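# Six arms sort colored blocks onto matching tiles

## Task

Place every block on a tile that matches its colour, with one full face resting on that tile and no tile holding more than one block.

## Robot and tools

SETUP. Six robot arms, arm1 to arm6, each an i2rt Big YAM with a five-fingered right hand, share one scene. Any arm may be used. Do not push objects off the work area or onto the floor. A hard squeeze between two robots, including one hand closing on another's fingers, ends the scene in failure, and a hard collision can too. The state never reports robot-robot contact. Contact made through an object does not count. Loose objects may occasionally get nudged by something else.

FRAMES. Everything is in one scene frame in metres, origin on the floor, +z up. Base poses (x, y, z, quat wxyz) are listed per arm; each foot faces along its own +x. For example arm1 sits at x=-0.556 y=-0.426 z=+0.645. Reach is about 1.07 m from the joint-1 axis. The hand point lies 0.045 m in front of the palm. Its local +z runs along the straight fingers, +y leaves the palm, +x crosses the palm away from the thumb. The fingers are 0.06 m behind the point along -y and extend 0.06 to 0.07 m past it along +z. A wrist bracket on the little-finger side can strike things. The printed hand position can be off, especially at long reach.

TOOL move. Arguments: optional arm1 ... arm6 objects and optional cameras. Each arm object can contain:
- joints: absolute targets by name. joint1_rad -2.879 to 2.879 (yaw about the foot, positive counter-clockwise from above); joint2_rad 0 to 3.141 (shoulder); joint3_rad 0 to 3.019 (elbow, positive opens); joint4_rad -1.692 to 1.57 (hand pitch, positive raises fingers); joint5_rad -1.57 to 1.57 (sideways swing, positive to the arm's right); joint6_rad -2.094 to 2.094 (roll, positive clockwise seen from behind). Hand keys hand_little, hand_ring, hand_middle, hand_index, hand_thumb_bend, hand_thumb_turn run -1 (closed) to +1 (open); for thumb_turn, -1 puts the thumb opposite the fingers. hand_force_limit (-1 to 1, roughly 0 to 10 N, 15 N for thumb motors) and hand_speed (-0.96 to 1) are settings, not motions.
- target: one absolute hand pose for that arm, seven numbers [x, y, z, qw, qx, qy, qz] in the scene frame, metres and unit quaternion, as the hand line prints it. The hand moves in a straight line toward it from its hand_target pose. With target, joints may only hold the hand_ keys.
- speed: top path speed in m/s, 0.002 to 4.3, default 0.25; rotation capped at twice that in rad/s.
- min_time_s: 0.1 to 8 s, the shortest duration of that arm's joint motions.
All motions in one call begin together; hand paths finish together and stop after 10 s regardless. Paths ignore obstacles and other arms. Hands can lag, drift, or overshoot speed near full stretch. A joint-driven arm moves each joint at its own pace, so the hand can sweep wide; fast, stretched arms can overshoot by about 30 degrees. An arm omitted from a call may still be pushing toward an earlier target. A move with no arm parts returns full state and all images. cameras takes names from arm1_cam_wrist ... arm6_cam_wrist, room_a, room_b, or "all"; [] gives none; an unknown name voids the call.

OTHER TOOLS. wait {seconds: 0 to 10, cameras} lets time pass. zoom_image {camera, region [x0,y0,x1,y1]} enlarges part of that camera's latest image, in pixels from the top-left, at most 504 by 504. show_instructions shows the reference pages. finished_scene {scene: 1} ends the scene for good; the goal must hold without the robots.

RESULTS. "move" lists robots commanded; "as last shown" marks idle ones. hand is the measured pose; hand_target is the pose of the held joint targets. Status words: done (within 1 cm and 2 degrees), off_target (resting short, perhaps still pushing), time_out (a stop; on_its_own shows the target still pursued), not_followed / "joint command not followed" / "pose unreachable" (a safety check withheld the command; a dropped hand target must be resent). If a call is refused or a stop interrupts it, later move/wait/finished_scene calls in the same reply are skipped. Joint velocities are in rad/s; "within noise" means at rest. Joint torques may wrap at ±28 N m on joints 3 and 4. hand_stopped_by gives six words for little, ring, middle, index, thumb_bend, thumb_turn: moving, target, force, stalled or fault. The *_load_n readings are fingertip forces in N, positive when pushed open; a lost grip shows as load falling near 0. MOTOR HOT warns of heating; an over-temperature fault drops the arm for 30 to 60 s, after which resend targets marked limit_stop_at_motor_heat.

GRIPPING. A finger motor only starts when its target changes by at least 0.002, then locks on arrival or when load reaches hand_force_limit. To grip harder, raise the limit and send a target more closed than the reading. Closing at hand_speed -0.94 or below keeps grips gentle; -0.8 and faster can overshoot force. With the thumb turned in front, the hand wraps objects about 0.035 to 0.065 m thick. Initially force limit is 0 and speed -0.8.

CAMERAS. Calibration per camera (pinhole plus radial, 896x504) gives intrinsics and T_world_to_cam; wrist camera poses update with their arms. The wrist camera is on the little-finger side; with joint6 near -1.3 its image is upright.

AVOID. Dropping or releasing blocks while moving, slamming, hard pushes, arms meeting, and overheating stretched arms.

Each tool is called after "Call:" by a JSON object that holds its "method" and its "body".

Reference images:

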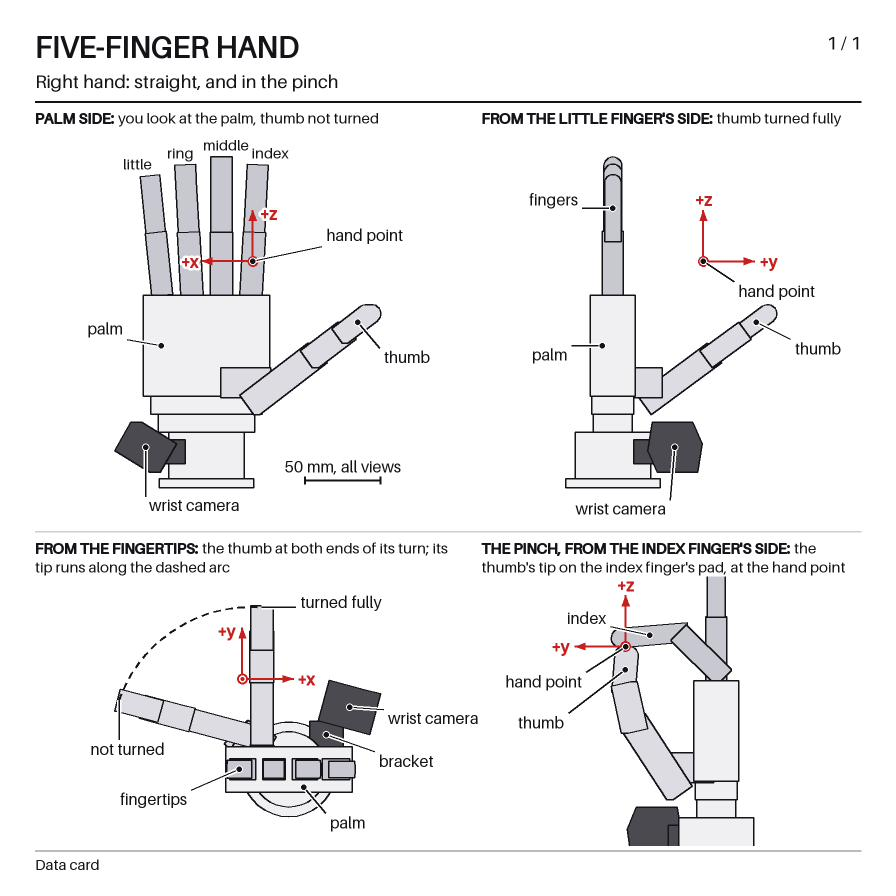

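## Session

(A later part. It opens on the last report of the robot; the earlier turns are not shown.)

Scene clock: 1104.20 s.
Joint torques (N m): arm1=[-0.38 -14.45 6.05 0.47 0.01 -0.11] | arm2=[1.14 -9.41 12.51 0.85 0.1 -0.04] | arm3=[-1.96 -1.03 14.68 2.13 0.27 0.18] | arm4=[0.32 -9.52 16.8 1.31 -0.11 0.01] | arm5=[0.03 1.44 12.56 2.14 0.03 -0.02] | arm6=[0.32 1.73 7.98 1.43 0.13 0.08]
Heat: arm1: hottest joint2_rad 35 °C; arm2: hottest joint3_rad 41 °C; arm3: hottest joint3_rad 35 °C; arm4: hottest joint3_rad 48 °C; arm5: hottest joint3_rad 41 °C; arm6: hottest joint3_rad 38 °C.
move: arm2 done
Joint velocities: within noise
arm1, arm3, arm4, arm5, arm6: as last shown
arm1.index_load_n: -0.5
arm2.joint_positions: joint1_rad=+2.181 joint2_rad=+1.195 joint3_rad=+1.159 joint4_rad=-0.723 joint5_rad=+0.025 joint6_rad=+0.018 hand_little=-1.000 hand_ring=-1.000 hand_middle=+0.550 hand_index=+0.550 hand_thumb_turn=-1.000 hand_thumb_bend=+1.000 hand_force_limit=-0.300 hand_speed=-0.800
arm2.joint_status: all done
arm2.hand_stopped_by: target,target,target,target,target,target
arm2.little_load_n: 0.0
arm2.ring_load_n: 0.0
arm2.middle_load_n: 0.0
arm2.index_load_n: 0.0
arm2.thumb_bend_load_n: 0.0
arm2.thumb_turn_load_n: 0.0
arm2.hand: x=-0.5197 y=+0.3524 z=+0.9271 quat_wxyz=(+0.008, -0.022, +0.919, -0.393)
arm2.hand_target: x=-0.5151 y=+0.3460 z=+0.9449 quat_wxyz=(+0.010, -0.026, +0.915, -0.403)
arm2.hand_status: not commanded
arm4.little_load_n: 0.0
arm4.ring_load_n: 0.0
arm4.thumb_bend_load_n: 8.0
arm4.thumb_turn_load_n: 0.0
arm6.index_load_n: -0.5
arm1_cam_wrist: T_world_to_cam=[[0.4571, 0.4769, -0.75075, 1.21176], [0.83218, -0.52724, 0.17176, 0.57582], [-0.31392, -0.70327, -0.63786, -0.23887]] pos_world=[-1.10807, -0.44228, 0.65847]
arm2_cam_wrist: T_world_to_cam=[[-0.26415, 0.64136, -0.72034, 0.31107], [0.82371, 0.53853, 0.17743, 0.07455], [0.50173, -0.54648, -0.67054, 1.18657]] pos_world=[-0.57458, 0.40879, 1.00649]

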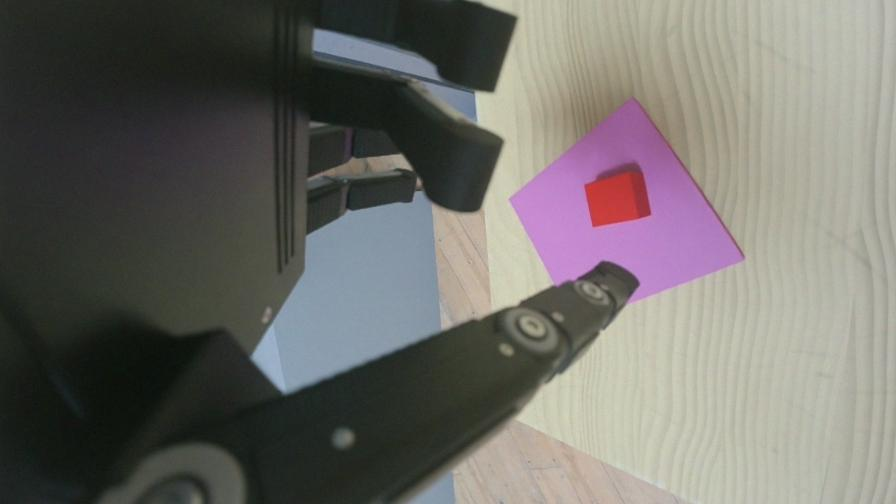

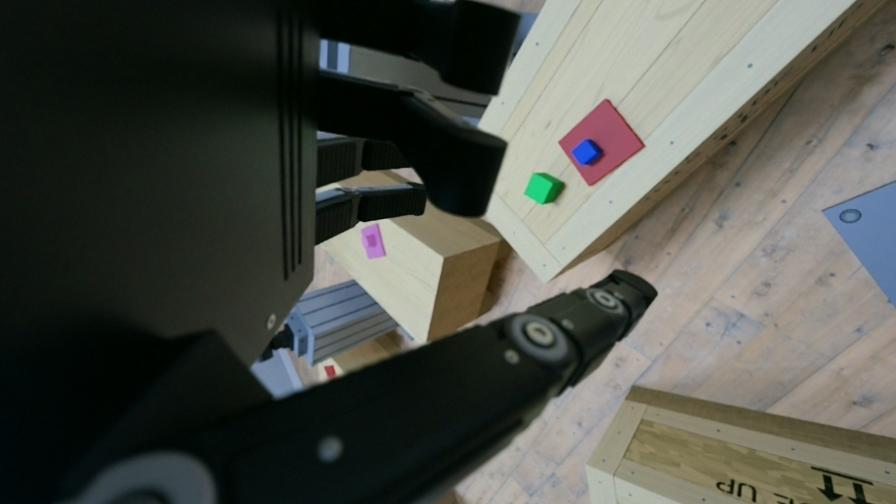

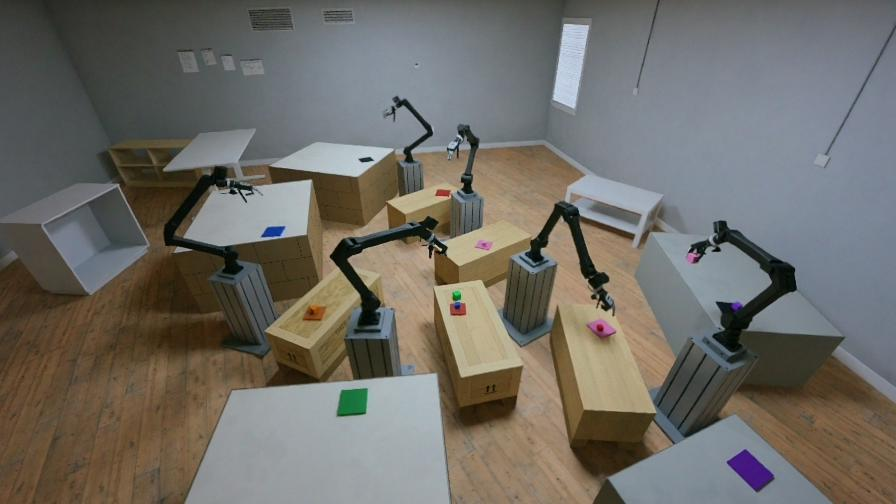

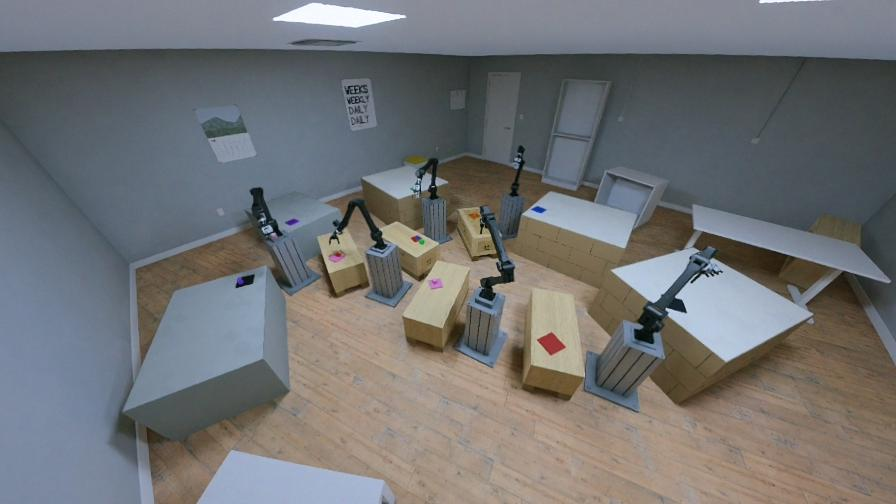

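Call:
{"method": "move", "body": {"cameras": ["arm1_cam_wrist","arm2_cam_wrist","room_a"]}}

Call:
{"method": "zoom_image", "body": {"camera": "arm1_cam_wrist", "region": [460, 60, 780, 340]}}

Call:
{"method": "zoom_image", "body": {"camera": "arm2_cam_wrist", "region": [480, 60, 700, 240]}}

Scene clock: 1158.27 s.
Joint torques (N m): arm1=[-0.26 -14.62 6.02 0.49 0 -0.11] | arm2=[1.67 -9.35 12.49 0.66 0.15 -0.12] | arm3=[-2.14 -1.32 14.72 2.02 0.29 0.13] | arm4=[0.62 -9.82 16.81 1.22 -0.11 -0.03] | arm5=[0.09 1.85 12.57 2.32 0.05 -0.03] | arm6=[0.03 2.02 8.02 1.4 0.11 0.05]
Heat: arm1: hottest joint2_rad 35 °C; arm2: hottest joint3_rad 49 °C; arm3: hottest joint3_rad 39 °C; arm4: hottest joint3_rad 48 °C; arm5: hottest joint3_rad 41 °C; arm6: hottest joint3_rad 38 °C.
Joint velocities: within noise
arm1.joint_positions: joint1_rad=+1.592 joint2_rad=+1.914 joint3_rad=+0.985 joint4_rad=+0.214 joint5_rad=-0.295 joint6_rad=-0.230 hand_little=-1.000 hand_ring=-1.000 hand_middle=+0.550 hand_index=+0.550 hand_thumb_turn=-1.000 hand_thumb_bend=+1.000 hand_force_limit=-0.300 hand_speed=-0.800
arm1.joint_status: not commanded
arm1.hand_stopped_by: target,target,target,target,target,target
arm1.little_load_n: 0.0
arm1.ring_load_n: 0.0
arm1.middle_load_n: 0.0
arm1.index_load_n: -0.5
arm1.thumb_bend_load_n: 0.0
arm1.thumb_turn_load_n: 0.0
arm1.hand: x=-1.1444 y=-0.5200 z=+0.5817 quat_wxyz=(-0.232, +0.496, +0.756, -0.358) (m; scene frame)
arm1.hand_target: x=-1.1452 y=-0.5187 z=+0.5873 quat_wxyz=(-0.235, +0.493, +0.757, -0.358) (m; scene frame)
arm1.hand_status: not commanded
arm2.joint_positions: joint1_rad=+2.181 joint2_rad=+1.195 joint3_rad=+1.159 joint4_rad=-0.723 joint5_rad=+0.025 joint6_rad=+0.018 hand_little=-1.000 hand_ring=-1.000 hand_middle=+0.550 hand_index=+0.550 hand_thumb_turn=-1.000 hand_thumb_bend=+1.000 hand_force_limit=-0.300 hand_speed=-0.800
arm2.joint_status: all done
arm2.hand_stopped_by: target,target,target,target,target,target
arm2.little_load_n: 0.0
arm2.ring_load_n: 0.0
arm2.middle_load_n: 0.0
arm2.index_load_n: 0.0
arm2.thumb_bend_load_n: 0.0
arm2.thumb_turn_load_n: 0.0
arm2.hand: x=-0.5197 y=+0.3524 z=+0.9271 quat_wxyz=(+0.008, -0.022, +0.919, -0.393) (m; scene frame)
arm2.hand_target: x=-0.5151 y=+0.3460 z=+0.9449 quat_wxyz=(+0.010, -0.026, +0.915, -0.403) (m; scene frame)
arm2.hand_status: not commanded
arm3.joint_positions: joint1_rad=+0.812 joint2_rad=+0.797 joint3_rad=+1.356 joint4_rad=-1.193 joint5_rad=+0.386 joint6_rad=+0.315 hand_little=-1.000 hand_ring=-1.000 hand_middle=+0.550 hand_index=+0.550 hand_thumb_turn=-1.000 hand_thumb_bend=+1.000 hand_force_limit=-0.300 hand_speed=-0.800
arm3.joint_status: not commanded
arm3.hand_stopped_by: target,target,target,target,target,target
arm3.little_load_n: 0.0
arm3.ring_load_n: 0.0
arm3.middle_load_n: 0.0
arm3.index_load_n: 0.0
arm3.thumb_bend_load_n: 0.0
arm3.thumb_turn_load_n: 0.0
arm3.hand: x=+0.4667 y=-0.3662 z=+1.0918 quat_wxyz=(-0.468, +0.876, +0.092, -0.075) (m; scene frame)
arm3.hand_target: x=+0.4701 y=-0.3645 z=+1.1127 quat_wxyz=(-0.480, +0.870, +0.075, -0.084) (m; scene frame)
arm3.hand_status: not commanded
arm4.joint_positions: joint1_rad=+1.158 joint2_rad=+1.217 joint3_rad=+1.143 joint4_rad=-0.732 joint5_rad=-0.150 joint6_rad=-0.106 hand_little=-1.000 hand_ring=-1.000 hand_middle=+0.191 hand_index=+0.179 hand_thumb_turn=-1.000 hand_thumb_bend=+0.542 hand_force_limit=-0.300 hand_speed=-0.940
arm4.joint_status: not commanded
arm4.hand_stopped_by: target,target,force,force,force,target
arm4.little_load_n: 0.0
arm4.ring_load_n: 0.0
arm4.middle_load_n: 3.5
arm4.index_load_n: 4.0
arm4.thumb_bend_load_n: 8.5
arm4.thumb_turn_load_n: 0.0
arm4.hand: x=-1.3142 y=-0.9642 z=+0.9127 quat_wxyz=(-0.217, +0.492, -0.786, +0.304) (m; scene frame)
arm4.hand_target: x=-1.3038 y=-0.9670 z=+0.9492 quat_wxyz=(-0.229, +0.495, -0.769, +0.333) (m; scene frame)
arm4.hand_status: not commanded
arm5.joint_positions: joint1_rad=-0.712 joint2_rad=+0.621 joint3_rad=+1.356 joint4_rad=-1.120 joint5_rad=-0.001 joint6_rad=-0.044 hand_little=-1.000 hand_ring=-1.000 hand_middle=+0.550 hand_index=+0.550 hand_thumb_turn=-1.000 hand_thumb_bend=+1.000 hand_force_limit=+0.000 hand_speed=+0.200
arm5.joint_status: not commanded
arm5.hand_stopped_by: target,target,target,target,target,target
arm5.little_load_n: 0.0
arm5.ring_load_n: 0.0
arm5.middle_load_n: 0.0
arm5.index_load_n: 0.0
arm5.thumb_bend_load_n: 0.0
arm5.thumb_turn_load_n: 0.0
arm5.hand: x=+0.4603 y=+1.2222 z=+1.1253 quat_wxyz=(+0.000, +0.050, -0.830, +0.555) (m; scene frame)
arm5.hand_target: x=+0.4628 y=+1.2234 z=+1.1490 quat_wxyz=(+0.000, +0.059, -0.814, +0.579) (m; scene frame)
arm5.hand_status: not commanded
arm6.joint_positions: joint1_rad=-0.575 joint2_rad=+0.633 joint3_rad=+1.451 joint4_rad=-1.393 joint5_rad=+0.289 joint6_rad=-0.969 hand_little=+1.000 hand_ring=+1.000 hand_middle=+1.000 hand_index=+1.000 hand_thumb_turn=+1.000 hand_thumb_bend=+1.000 hand_force_limit=+0.000 hand_speed=-0.800
arm6.joint_status: not commanded
arm6.hand_stopped_by: target,target,target,target,target,target
arm6.little_load_n: -0.5
arm6.ring_load_n: 0.0
arm6.middle_load_n: 0.0
arm6.index_load_n: 0.0
arm6.thumb_bend_load_n: 0.0
arm6.thumb_turn_load_n: 0.0
arm6.hand: x=+1.9912 y=-0.4232 z=+1.1129 quat_wxyz=(-0.237, +0.868, +0.084, +0.428) (m; scene frame)
arm6.hand_target: x=+1.9904 y=-0.4241 z=+1.1190 quat_wxyz=(-0.242, +0.865, +0.083, +0.432) (m; scene frame)
arm6.hand_status: not commanded
pictures: arm1_cam_wrist, arm2_cam_wrist, room_a
camera_calibration:
arm1_cam_wrist: T_world_to_cam=[[0.4571, 0.4769, -0.75075, 1.21176], [0.83218, -0.52724, 0.17176, 0.57582], [-0.31392, -0.70327, -0.63786, -0.23887]] pos_world=[-1.10807, -0.44228, 0.65847]
arm2_cam_wrist: T_world_to_cam=[[-0.26415, 0.64136, -0.72034, 0.31107], [0.82371, 0.53853, 0.17743, 0.07455], [0.50173, -0.54648, -0.67054, 1.18657]] pos_world=[-0.57458, 0.40879, 1.00649]

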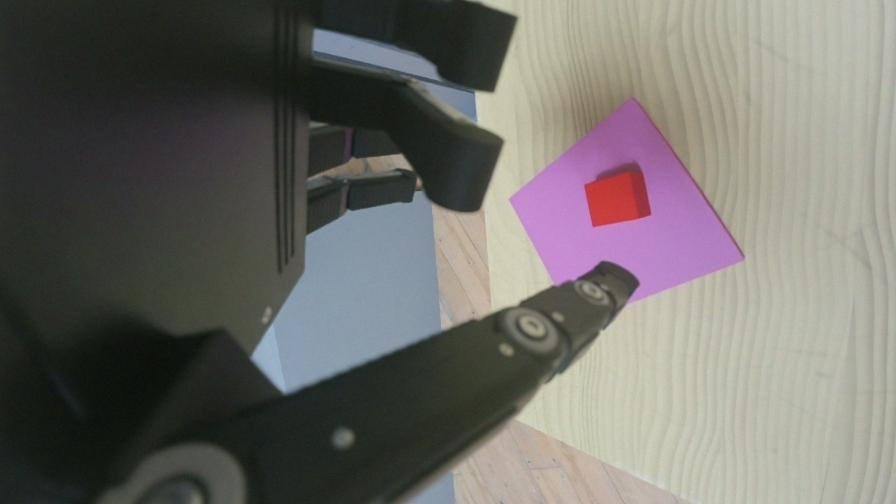

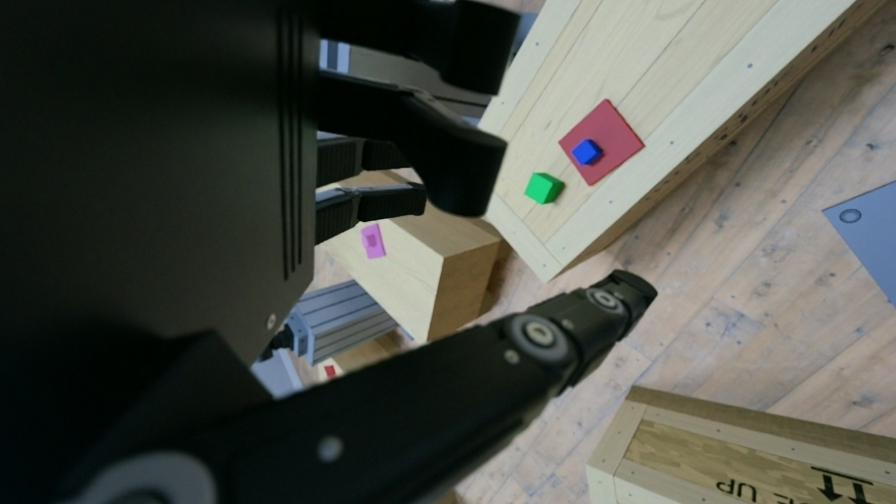

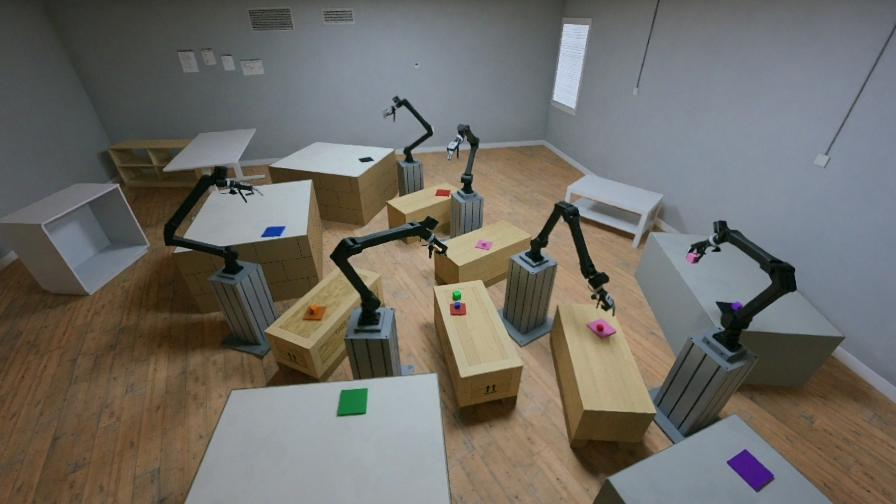

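Scaled by 1.575 from the camera's image (finer frame: 1280x720).

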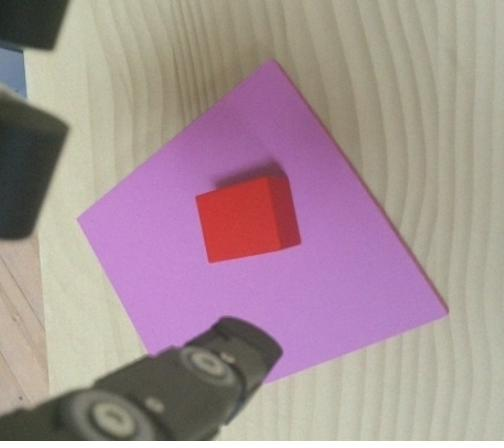

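Scaled by 2.291 from the camera's image (finer frame: 1280x720).

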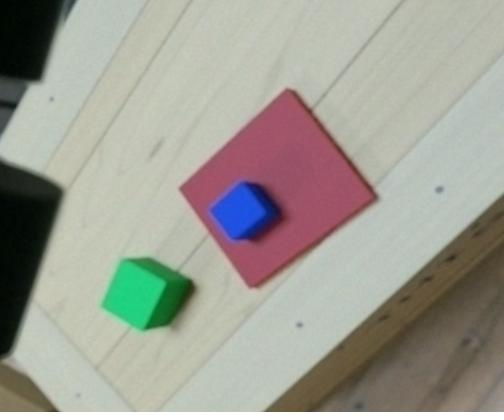

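Call:
{"method": "move", "body": {"arm1": {"target": [-1.1555, -0.5269, 0.555, 0.3704, -0.7594, -0.4810, 0.2346], "speed": 0.2}, "arm2": {"target": [-0.52, 0.20, 0.58, 0.0, 0.0, 0.8988, -0.4384], "speed": 0.2}, "cameras": ["arm1_cam_wrist","arm2_cam_wrist"]}}

Call:
{"method": "zoom_image", "body": {"camera": "arm1_cam_wrist", "region": [460, 60, 780, 340]}}

Call:
{"method": "zoom_image", "body": {"camera": "arm2_cam_wrist", "region": [460, 60, 780, 340]}}

Scene clock: 1261.20 s.
Joint torques (N m): arm1=[0.32 -13.45 8.16 0.29 0.52 0.03] | arm2=[-0.62 -15.44 7.47 2.33 0.25 0.06] | arm3=[-1.67 -1.03 14.68 2.06 0.25 0.12] | arm4=[0.73 -9.41 16.79 1.46 -0.14 -0.02] | arm5=[-0.09 1.73 12.59 2.26 0.05 -0.01] | arm6=[0.62 1.61 8.24 1.54 0.11 0.07]
Heat: arm1: hottest joint2_rad 35 °C; arm2: hottest joint3_rad 53 °C; arm3: hottest joint3_rad 43 °C; arm4: hottest joint3_rad 50 °C; arm5: hottest joint3_rad 42 °C; arm6: hottest joint3_rad 38 °C.
move: arm1 off_target; arm2 off_target
Joint velocities: within noise
arm1.joint_positions: joint1_rad=+1.794 joint2_rad=+1.969 joint3_rad=+0.950 joint4_rad=+0.209 joint5_rad=+0.515 joint6_rad=+0.467 hand_little=-1.000 hand_ring=-1.000 hand_middle=+0.550 hand_index=+0.550 hand_thumb_turn=-1.000 hand_thumb_bend=+1.000 hand_force_limit=-0.300 hand_speed=-0.800
arm1.joint_status: not commanded
arm1.hand_stopped_by: target,target,target,target,target,target
arm1.little_load_n: 0.0
arm1.ring_load_n: 0.0
arm1.middle_load_n: 0.0
arm1.index_load_n: 0.0
arm1.thumb_bend_load_n: 0.0
arm1.thumb_turn_load_n: 0.5
arm1.hand: x=-1.1392 y=-0.5183 z=+0.5451 quat_wxyz=(-0.368, +0.760, +0.488, -0.222)
arm1.hand_target: x=-1.1549 y=-0.5268 z=+0.5554 quat_wxyz=(-0.370, +0.759, +0.481, -0.235)
arm1.hand_status: off_target (0.021 m and 1.7 deg from the pose sent, 0.030 m and 48.8 deg at the start)
arm2.joint_positions: joint1_rad=+2.180 joint2_rad=+1.985 joint3_rad=+1.001 joint4_rad=+0.291 joint5_rad=+0.048 joint6_rad=+0.027 hand_little=-1.000 hand_ring=-1.000 hand_middle=+0.550 hand_index=+0.550 hand_thumb_turn=-1.000 hand_thumb_bend=+1.000 hand_force_limit=-0.300 hand_speed=-0.800
arm2.joint_status: not commanded
arm2.hand_stopped_by: target,target,target,target,target,target
arm2.little_load_n: 0.0
arm2.ring_load_n: 0.0
arm2.middle_load_n: 0.0
arm2.index_load_n: 0.0
arm2.thumb_bend_load_n: 0.0
arm2.thumb_turn_load_n: 0.0
arm2.hand: x=-0.5129 y=+0.2187 z=+0.5747 quat_wxyz=(+0.001, -0.012, +0.906, -0.423)
arm2.hand_target: x=-0.5202 y=+0.2009 z=+0.5805 quat_wxyz=(+0.000, +0.000, +0.899, -0.438)
arm2.hand_status: off_target (0.021 m and 2.4 deg from the pose sent, 0.379 m and 6.3 deg at the start)
arm3, arm4, arm5, arm6: as last shown
arm4.middle_load_n: 4.0
arm6.little_load_n: 0.0
arm6.index_load_n: -0.5
arm1_cam_wrist: T_world_to_cam=[[0.66368, -0.00929, -0.74796, 1.16289], [0.15199, -0.97739, 0.14701, -0.41597], [-0.73242, -0.21125, -0.64726, -0.47595]] pos_world=[-1.05715, -0.4963, 0.62289]
arm2_cam_wrist: T_world_to_cam=[[-0.25241, 0.59865, -0.7602, 0.18298], [0.83701, 0.52927, 0.13888, 0.23448], [0.48549, -0.60124, -0.63467, 0.85674]] pos_world=[-0.56601, 0.28146, 0.65028]

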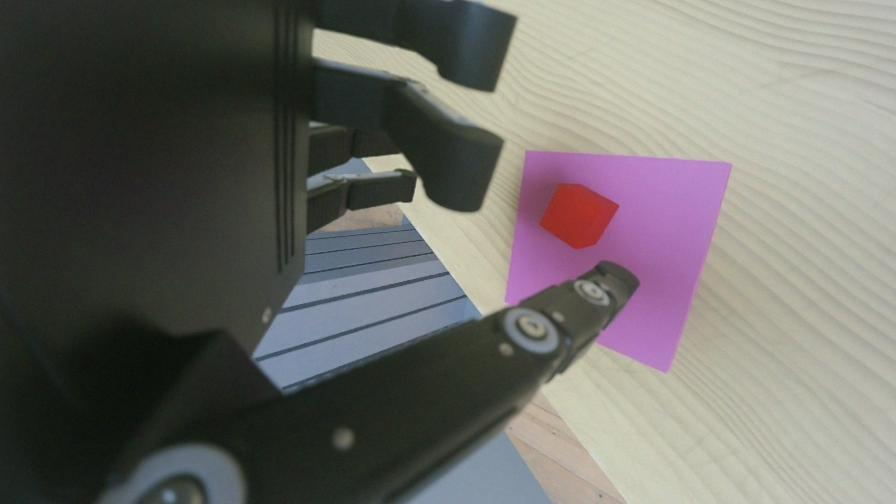

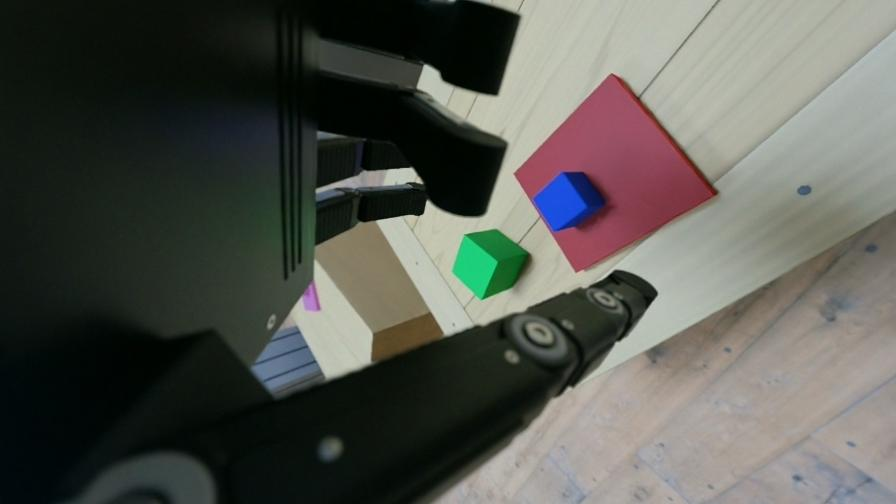

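Scaled by 1.575 from the camera's image (finer frame: 1280x720).

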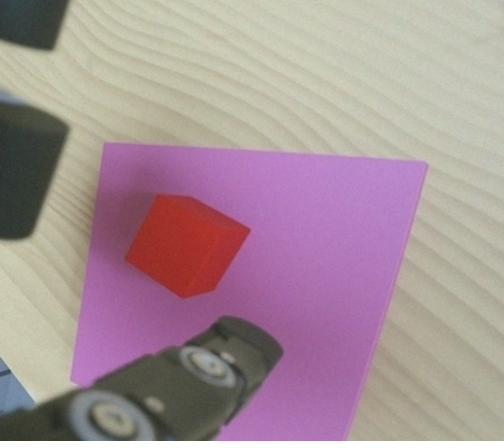

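Scaled by 1.575 from the camera's image (finer frame: 1280x720).

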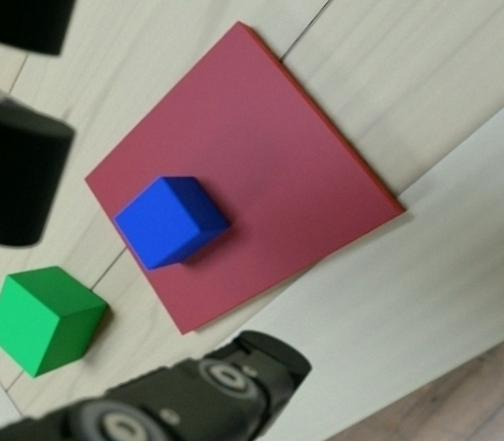

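Call:
{"method": "zoom_image", "body": {"camera": "arm1_cam_wrist", "region": [530, 170, 630, 260]}}

Call:
{"method": "zoom_image", "body": {"camera": "arm2_cam_wrist", "region": [520, 160, 620, 240]}}

Scaled by 5.040 from the camera's image (finer frame: 1280x720).

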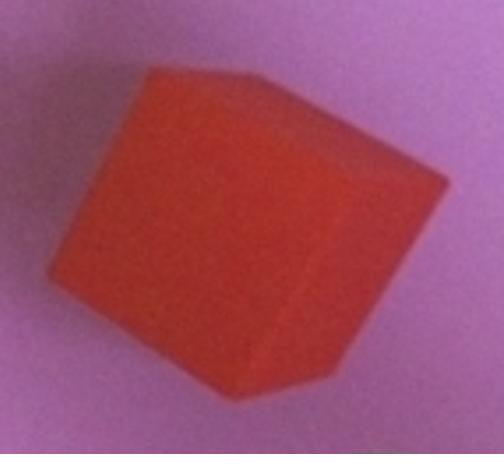

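Scaled by 5.040 from the camera's image (finer frame: 1280x720).

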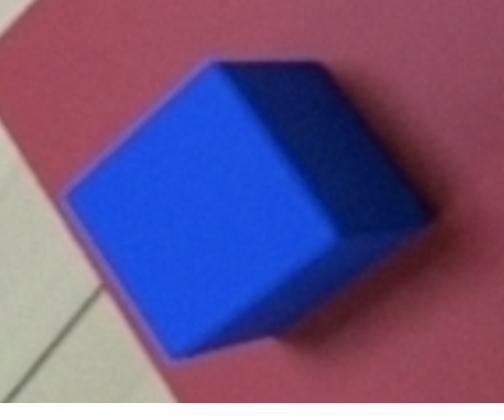

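Call:
{"method": "move", "body": {"arm1": {"target": [-1.171, -0.5354, 0.480, 0.3704, -0.7594, -0.4810, 0.2346], "speed": 0.1}, "arm2": {"target": [-0.500, 0.149, 0.515, -0.1020, 0.2091, 0.8742, -0.4264], "speed": 0.15}, "cameras": ["arm1_cam_wrist","arm2_cam_wrist"]}}

Call:
{"method": "zoom_image", "body": {"camera": "arm1_cam_wrist", "region": [500, 120, 700, 300]}}

Call:
{"method": "zoom_image", "body": {"camera": "arm2_cam_wrist", "region": [500, 120, 700, 300]}}

Scene clock: 1357.30 s.
Joint torques (N m): arm1=[0.44 -14.62 6.98 1.43 0.54 0.05] | arm2=[1.73 -17.38 7.69 0.88 0.55 0.06] | arm3=[-2.02 -1.49 14.76 2.04 0.26 0.14] | arm4=[0.56 -9.7 16.7 1.29 -0.15 -0.01] | arm5=[-0.21 2.2 12.57 2.35 0.03 -0.01] | arm6=[-0.21 2.49 8.09 1.54 0.14 0.07]
Heat: arm1: hottest joint2_rad 35 °C; arm2: hottest joint3_rad 46 °C; arm3: hottest joint3_rad 45 °C; arm4: hottest joint3_rad 51 °C; arm5: hottest joint3_rad 42 °C; arm6: hottest joint3_rad 39 °C.
move: arm1 off_target; arm2 off_target
Joint velocities: within noise
arm1.joint_positions: joint1_rad=+1.803 joint2_rad=+2.173 joint3_rad=+1.027 joint4_rad=+0.304 joint5_rad=+0.522 joint6_rad=+0.477 hand_little=-1.000 hand_ring=-1.000 hand_middle=+0.550 hand_index=+0.550 hand_thumb_turn=-1.000 hand_thumb_bend=+1.000 hand_force_limit=-0.300 hand_speed=-0.800
arm1.joint_status: not commanded
arm1.hand_stopped_by: target,target,target,target,target,target
arm1.little_load_n: 0.0
arm1.ring_load_n: 0.0
arm1.middle_load_n: 0.0
arm1.index_load_n: 0.0
arm1.thumb_bend_load_n: 0.0
arm1.thumb_turn_load_n: 0.0
arm1.hand: x=-1.1488 y=-0.5244 z=+0.4684 quat_wxyz=(-0.364, +0.762, +0.493, -0.210)
arm1.hand_target: x=-1.1701 y=-0.5353 z=+0.4809 quat_wxyz=(-0.370, +0.759, +0.481, -0.235)
arm1.hand_status: off_target (0.027 m and 3.3 deg from the pose sent, 0.075 m and 1.6 deg at the start)
arm2.joint_positions: joint1_rad=+2.282 joint2_rad=+2.206 joint3_rad=+1.225 joint4_rad=+0.214 joint5_rad=+0.503 joint6_rad=+0.432 hand_little=-1.000 hand_ring=-1.000 hand_middle=+0.550 hand_index=+0.550 hand_thumb_turn=-1.000 hand_thumb_bend=+1.000 hand_force_limit=-0.300 hand_speed=-0.800
arm2.joint_status: not commanded
arm2.hand_stopped_by: target,target,target,target,target,target
arm2.little_load_n: 0.0
arm2.ring_load_n: 0.0
arm2.middle_load_n: 0.0
arm2.index_load_n: 0.0
arm2.thumb_bend_load_n: 0.0
arm2.thumb_turn_load_n: 0.0
arm2.hand: x=-0.5089 y=+0.1556 z=+0.5212 quat_wxyz=(-0.104, +0.210, +0.873, -0.428)
arm2.hand_target: x=-0.5000 y=+0.1494 z=+0.5153 quat_wxyz=(-0.102, +0.209, +0.874, -0.427)
arm2.hand_status: off_target (0.013 m and 0.4 deg from the pose sent, 0.093 m and 28.3 deg at the start)
arm3, arm4, arm5, arm6: as last shown
arm4.middle_load_n: 3.5
arm6.index_load_n: 0.0
arm1_cam_wrist: T_world_to_cam=[[0.68386, -0.00585, -0.72959, 1.12824], [0.14619, -0.97859, 0.14488, -0.41545], [-0.71481, -0.20574, -0.66837, -0.50086]] pos_world=[-1.06885, -0.503, 0.54858]
arm2_cam_wrist: T_world_to_cam=[[0.05257, 0.61763, -0.78471, 0.34613], [0.98958, 0.07328, 0.12396, 0.42835], [0.13406, -0.78305, -0.60734, 0.61816]] pos_world=[-0.52496, 0.23888, 0.59395]

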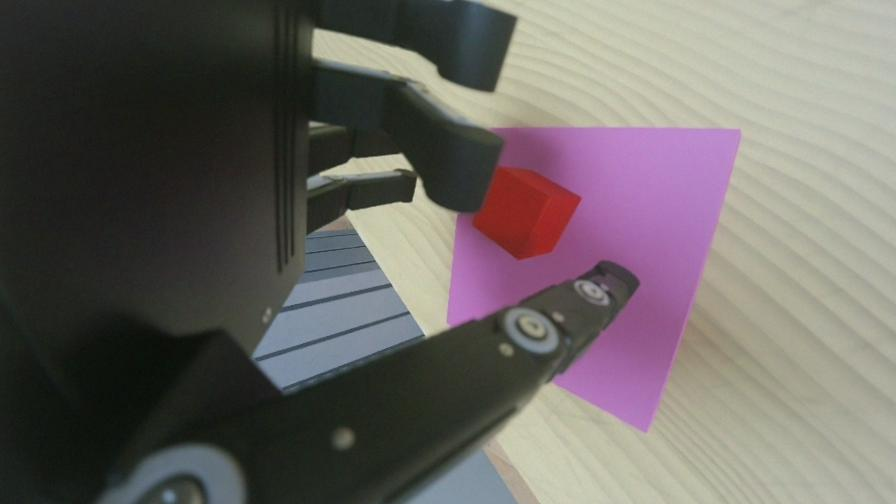

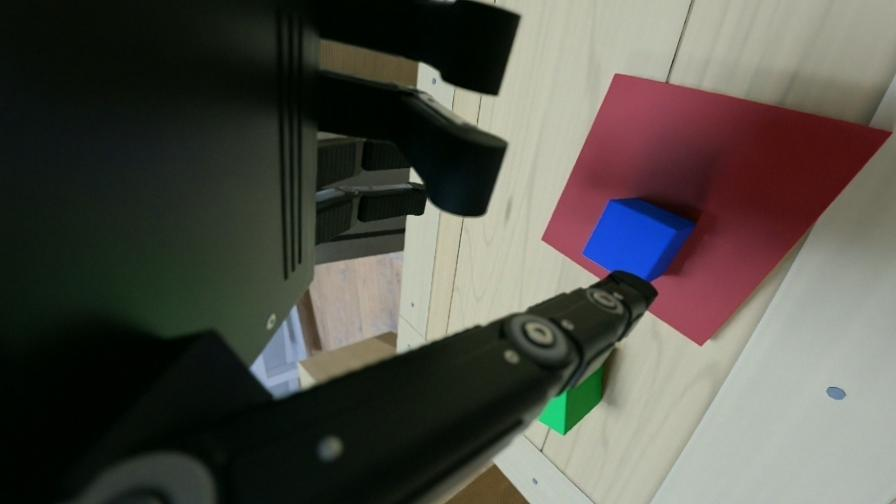

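Scaled by 2.520 from the camera's image (finer frame: 1280x720).

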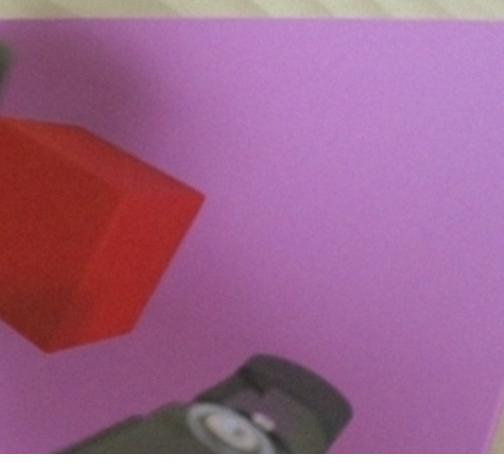

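Scaled by 2.520 from the camera's image (finer frame: 1280x720).

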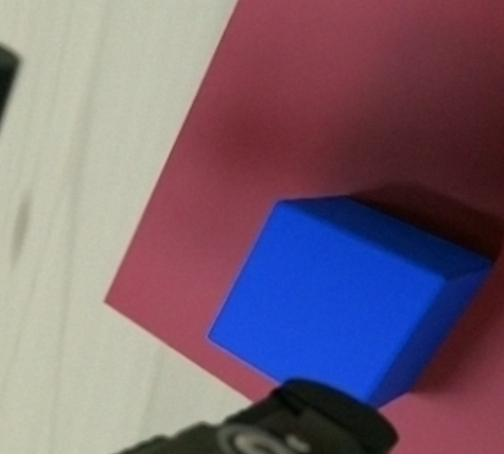

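Call:
{"method": "move", "body": {"arm1": {"target": [-1.1766, -0.5373, 0.456, 0.3704, -0.7594, -0.4810, 0.2346], "speed": 0.08}, "arm2": {"target": [-0.490, 0.168, 0.473, -0.1020, 0.2091, 0.8742, -0.4264], "speed": 0.1}, "cameras": ["arm1_cam_wrist","arm2_cam_wrist"]}}

Call:
{"method": "zoom_image", "body": {"camera": "arm2_cam_wrist", "region": [500, 100, 740, 320]}}

Scene clock: 1417.33 s.
Joint torques (N m): arm1=[0.38 -15.15 6.49 1.42 0.53 0.05] | arm2=[1.85 -17.38 4.66 2.35 0.46 0.06] | arm3=[-1.67 -1.85 14.57 2.06 0.28 0.15] | arm4=[0.44 -9.29 16.76 1.29 -0.13 0.02] | arm5=[-0.21 2.02 12.62 2.18 0.04 -0.02] | arm6=[0.32 1.14 8.13 1.61 0.18 0.05]
Heat: arm1: hottest joint2_rad 34 °C; arm2: hottest joint3_rad 44 °C; arm3: hottest joint3_rad 46 °C; arm4: hottest joint3_rad 52 °C; arm5: hottest joint3_rad 42 °C; arm6: hottest joint3_rad 39 °C.
move: arm1 off_target; arm2 off_target
Joint velocities: within noise
arm1.joint_positions: joint1_rad=+1.804 joint2_rad=+2.242 joint3_rad=+1.064 joint4_rad=+0.336 joint5_rad=+0.523 joint6_rad=+0.477 hand_little=-1.000 hand_ring=-1.000 hand_middle=+0.550 hand_index=+0.550 hand_thumb_turn=-1.000 hand_thumb_bend=+1.000 hand_force_limit=-0.300 hand_speed=-0.800
arm1.joint_status: not commanded
arm1.hand_stopped_by: target,target,target,target,target,target
arm1.little_load_n: 0.0
arm1.ring_load_n: 0.0
arm1.middle_load_n: 0.0
arm1.index_load_n: 0.0
arm1.thumb_bend_load_n: 0.0
arm1.thumb_turn_load_n: 0.0
arm1.hand: x=-1.1557 y=-0.5264 z=+0.4446 quat_wxyz=(-0.365, +0.762, +0.492, -0.210)
arm1.hand_target: x=-1.1757 y=-0.5371 z=+0.4566 quat_wxyz=(-0.370, +0.759, +0.481, -0.234)
arm1.hand_status: off_target (0.026 m and 3.2 deg from the pose sent, 0.033 m and 3.3 deg at the start)
arm2.joint_positions: joint1_rad=+2.305 joint2_rad=+2.281 joint3_rad=+1.225 joint4_rad=+0.272 joint5_rad=+0.519 joint6_rad=+0.452 hand_little=-1.000 hand_ring=-1.000 hand_middle=+0.550 hand_index=+0.550 hand_thumb_turn=-1.000 hand_thumb_bend=+1.000 hand_force_limit=-0.300 hand_speed=-0.800
arm2.joint_status: not commanded
arm2.hand_stopped_by: target,target,target,target,target,target
arm2.little_load_n: 0.0
arm2.ring_load_n: 0.0
arm2.middle_load_n: 0.0
arm2.index_load_n: 0.0
arm2.thumb_bend_load_n: 0.0
arm2.thumb_turn_load_n: 0.0
arm2.hand: x=-0.4973 y=+0.1654 z=+0.4832 quat_wxyz=(-0.105, +0.210, +0.874, -0.426)
arm2.hand_target: x=-0.4901 y=+0.1682 z=+0.4733 quat_wxyz=(-0.102, +0.209, +0.874, -0.426)
arm2.hand_status: off_target (0.013 m and 0.4 deg from the pose sent, 0.053 m and 0.4 deg at the start)
arm3, arm4, arm5, arm6: as last shown
arm3.middle_load_n: -0.5
arm4.index_load_n: 4.5
arm6.index_load_n: -0.5
arm1_cam_wrist: T_world_to_cam=[[0.68276, -0.00589, -0.73062, 1.11477], [0.14632, -0.97861, 0.14462, -0.41278], [-0.71584, -0.20565, -0.66729, -0.52375]] pos_world=[-1.07565, -0.5051, 0.52468]
arm2_cam_wrist: T_world_to_cam=[[0.05257, 0.62285, -0.78057, 0.30682], [0.98971, 0.07165, 0.12383, 0.42128], [0.13306, -0.77905, -0.61268, 0.60262]] pos_world=[-0.51326, 0.24818, 0.55654]

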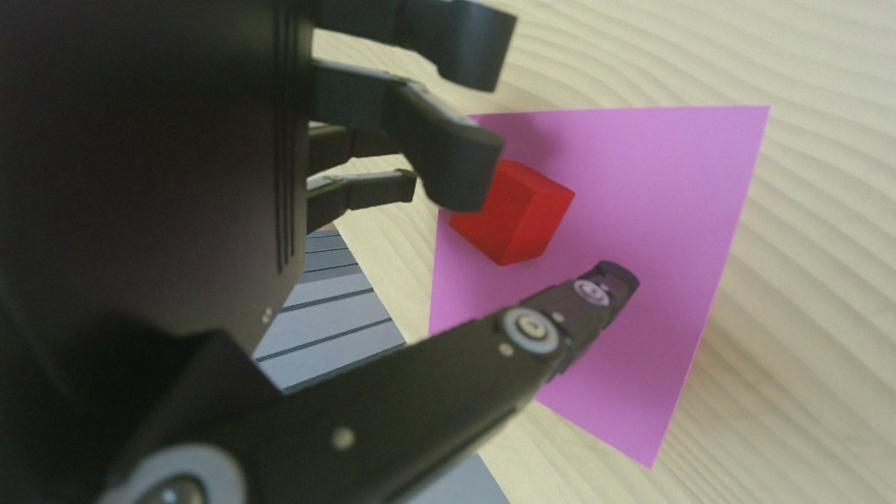

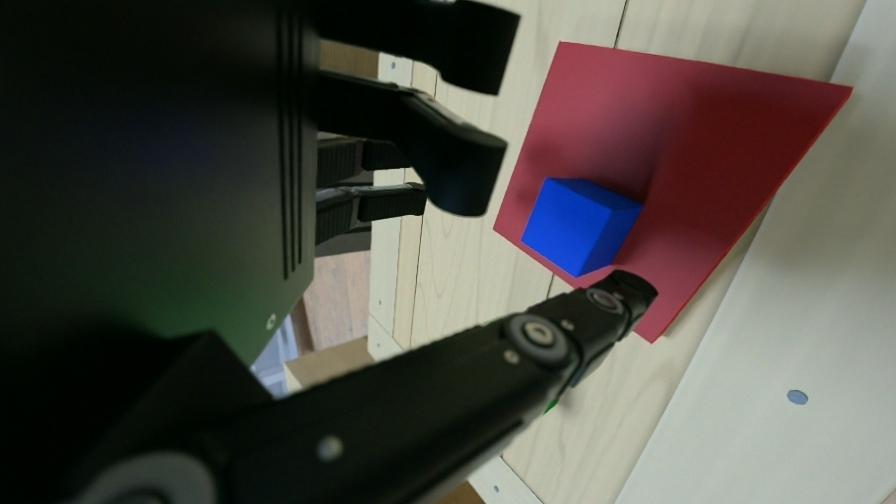

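Scaled by 2.100 from the camera's image (finer frame: 1280x720).

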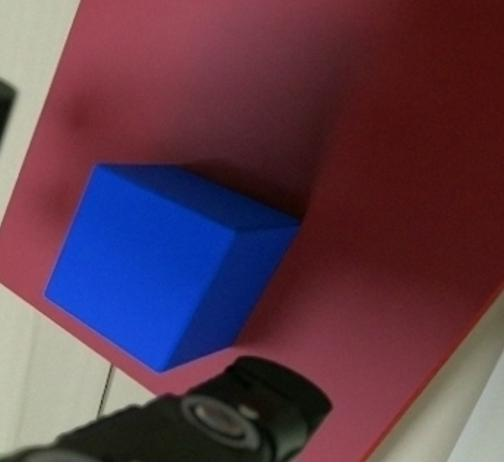

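Call:
{"method": "move", "body": {"arm1": {"joints": {"hand_index": 0.07, "hand_middle": 0.07, "hand_thumb_bend": 0.2, "hand_force_limit": -0.5, "hand_speed": -0.94}}, "arm2": {"target": [-0.487, 0.1735, 0.430, -0.1020, 0.2091, 0.8742, -0.4264], "speed": 0.08}, "cameras": ["arm1_cam_wrist","arm2_cam_wrist"]}}

Scene clock: 1448.67 s.
Joint torques (N m): arm1=[0.44 -15.09 6.45 1.4 0.52 0.06] | arm2=[1.61 -17.38 5.61 2.24 0.53 0.08] | arm3=[-2.02 -0.85 14.79 2.09 0.31 0.13] | arm4=[1.03 -9.82 16.68 1.37 -0.14 -0.01] | arm5=[0.21 1.96 12.68 2.29 0.05 -0.03] | arm6=[1.14 1.26 8.18 1.55 0.17 0.05]
Heat: arm1: hottest joint2_rad 34 °C; arm2: hottest joint3_rad 42 °C; arm3: hottest joint3_rad 46 °C; arm4: hottest joint3_rad 52 °C; arm5: hottest joint3_rad 42 °C; arm6: hottest joint3_rad 39 °C.
move: arm1 off_target; arm2 off_target
Joint velocities: within noise
arm1.joint_positions: joint1_rad=+1.804 joint2_rad=+2.242 joint3_rad=+1.064 joint4_rad=+0.336 joint5_rad=+0.523 joint6_rad=+0.478 hand_little=-1.000 hand_ring=-1.000 hand_middle=+0.070 hand_index=+0.070 hand_thumb_turn=-1.000 hand_thumb_bend=+0.296 hand_force_limit=-0.500 hand_speed=-0.940
arm1.joint_status: hand_thumb_bend off_target (ended at +0.296, target +0.200); the others done
arm1.hand_stopped_by: target,target,target,target,moving,target
arm1.little_load_n: 0.0
arm1.ring_load_n: 0.0
arm1.middle_load_n: 0.0
arm1.index_load_n: 0.0
arm1.thumb_bend_load_n: 0.0
arm1.thumb_turn_load_n: 0.0
arm1.hand: x=-1.1558 y=-0.5265 z=+0.4447 quat_wxyz=(-0.364, +0.762, +0.492, -0.210)
arm1.hand_target: x=-1.1757 y=-0.5371 z=+0.4566 quat_wxyz=(-0.370, +0.759, +0.481, -0.234)
arm1.hand_status: not commanded
arm2.joint_positions: joint1_rad=+2.310 joint2_rad=+2.378 joint3_rad=+1.225 joint4_rad=+0.345 joint5_rad=+0.524 joint6_rad=+0.458 hand_little=-1.000 hand_ring=-1.000 hand_middle=+0.550 hand_index=+0.550 hand_thumb_turn=-1.000 hand_thumb_bend=+1.000 hand_force_limit=-0.300 hand_speed=-0.800
arm2.joint_status: not commanded
arm2.hand_stopped_by: target,target,target,target,target,target
arm2.little_load_n: 0.0
arm2.ring_load_n: 0.0
arm2.middle_load_n: 0.0
arm2.index_load_n: 0.0
arm2.thumb_bend_load_n: 0.0
arm2.thumb_turn_load_n: 0.0
arm2.hand: x=-0.4980 y=+0.1819 z=+0.4327 quat_wxyz=(-0.110, +0.209, +0.878, -0.416)
arm2.hand_target: x=-0.4869 y=+0.1738 z=+0.4305 quat_wxyz=(-0.102, +0.209, +0.874, -0.426)
arm2.hand_status: off_target (0.014 m and 1.5 deg from the pose sent, 0.055 m and 0.4 deg at the start)
arm3, arm4, arm5, arm6: as last shown
arm3.little_load_n: 0.5
arm3.middle_load_n: 0.0
arm4.little_load_n: 0.5
arm4.index_load_n: 4.0
arm6.middle_load_n: -0.5
arm6.index_load_n: 0.0
arm1_cam_wrist: T_world_to_cam=[[0.68261, -0.00629, -0.73076, 1.11448], [0.14608, -0.97861, 0.14488, -0.41317], [-0.71603, -0.20564, -0.66709, -0.52407]] pos_world=[-1.07565, -0.5051, 0.52468]
arm2_cam_wrist: T_world_to_cam=[[0.05062, 0.63927, -0.76732, 0.24745], [0.9904, 0.06683, 0.12101, 0.42951], [0.12863, -0.76608, -0.62975, 0.58737]] pos_world=[-0.51346, 0.26308, 0.50779]

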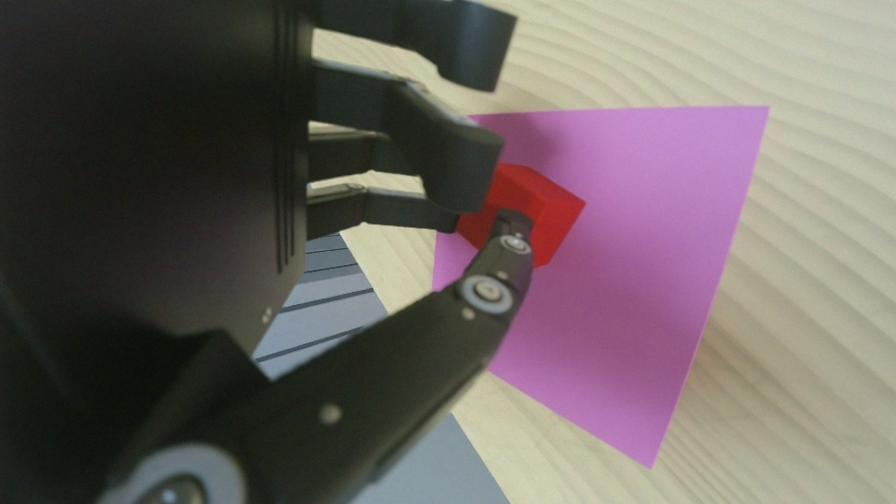

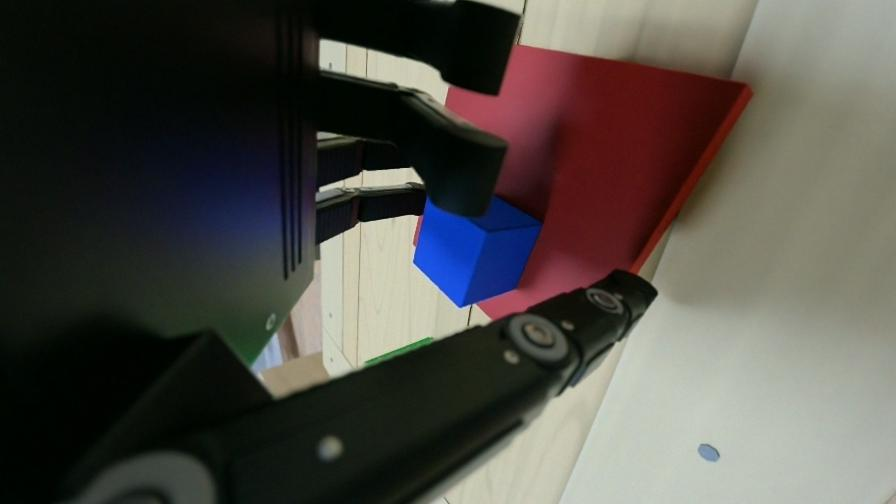

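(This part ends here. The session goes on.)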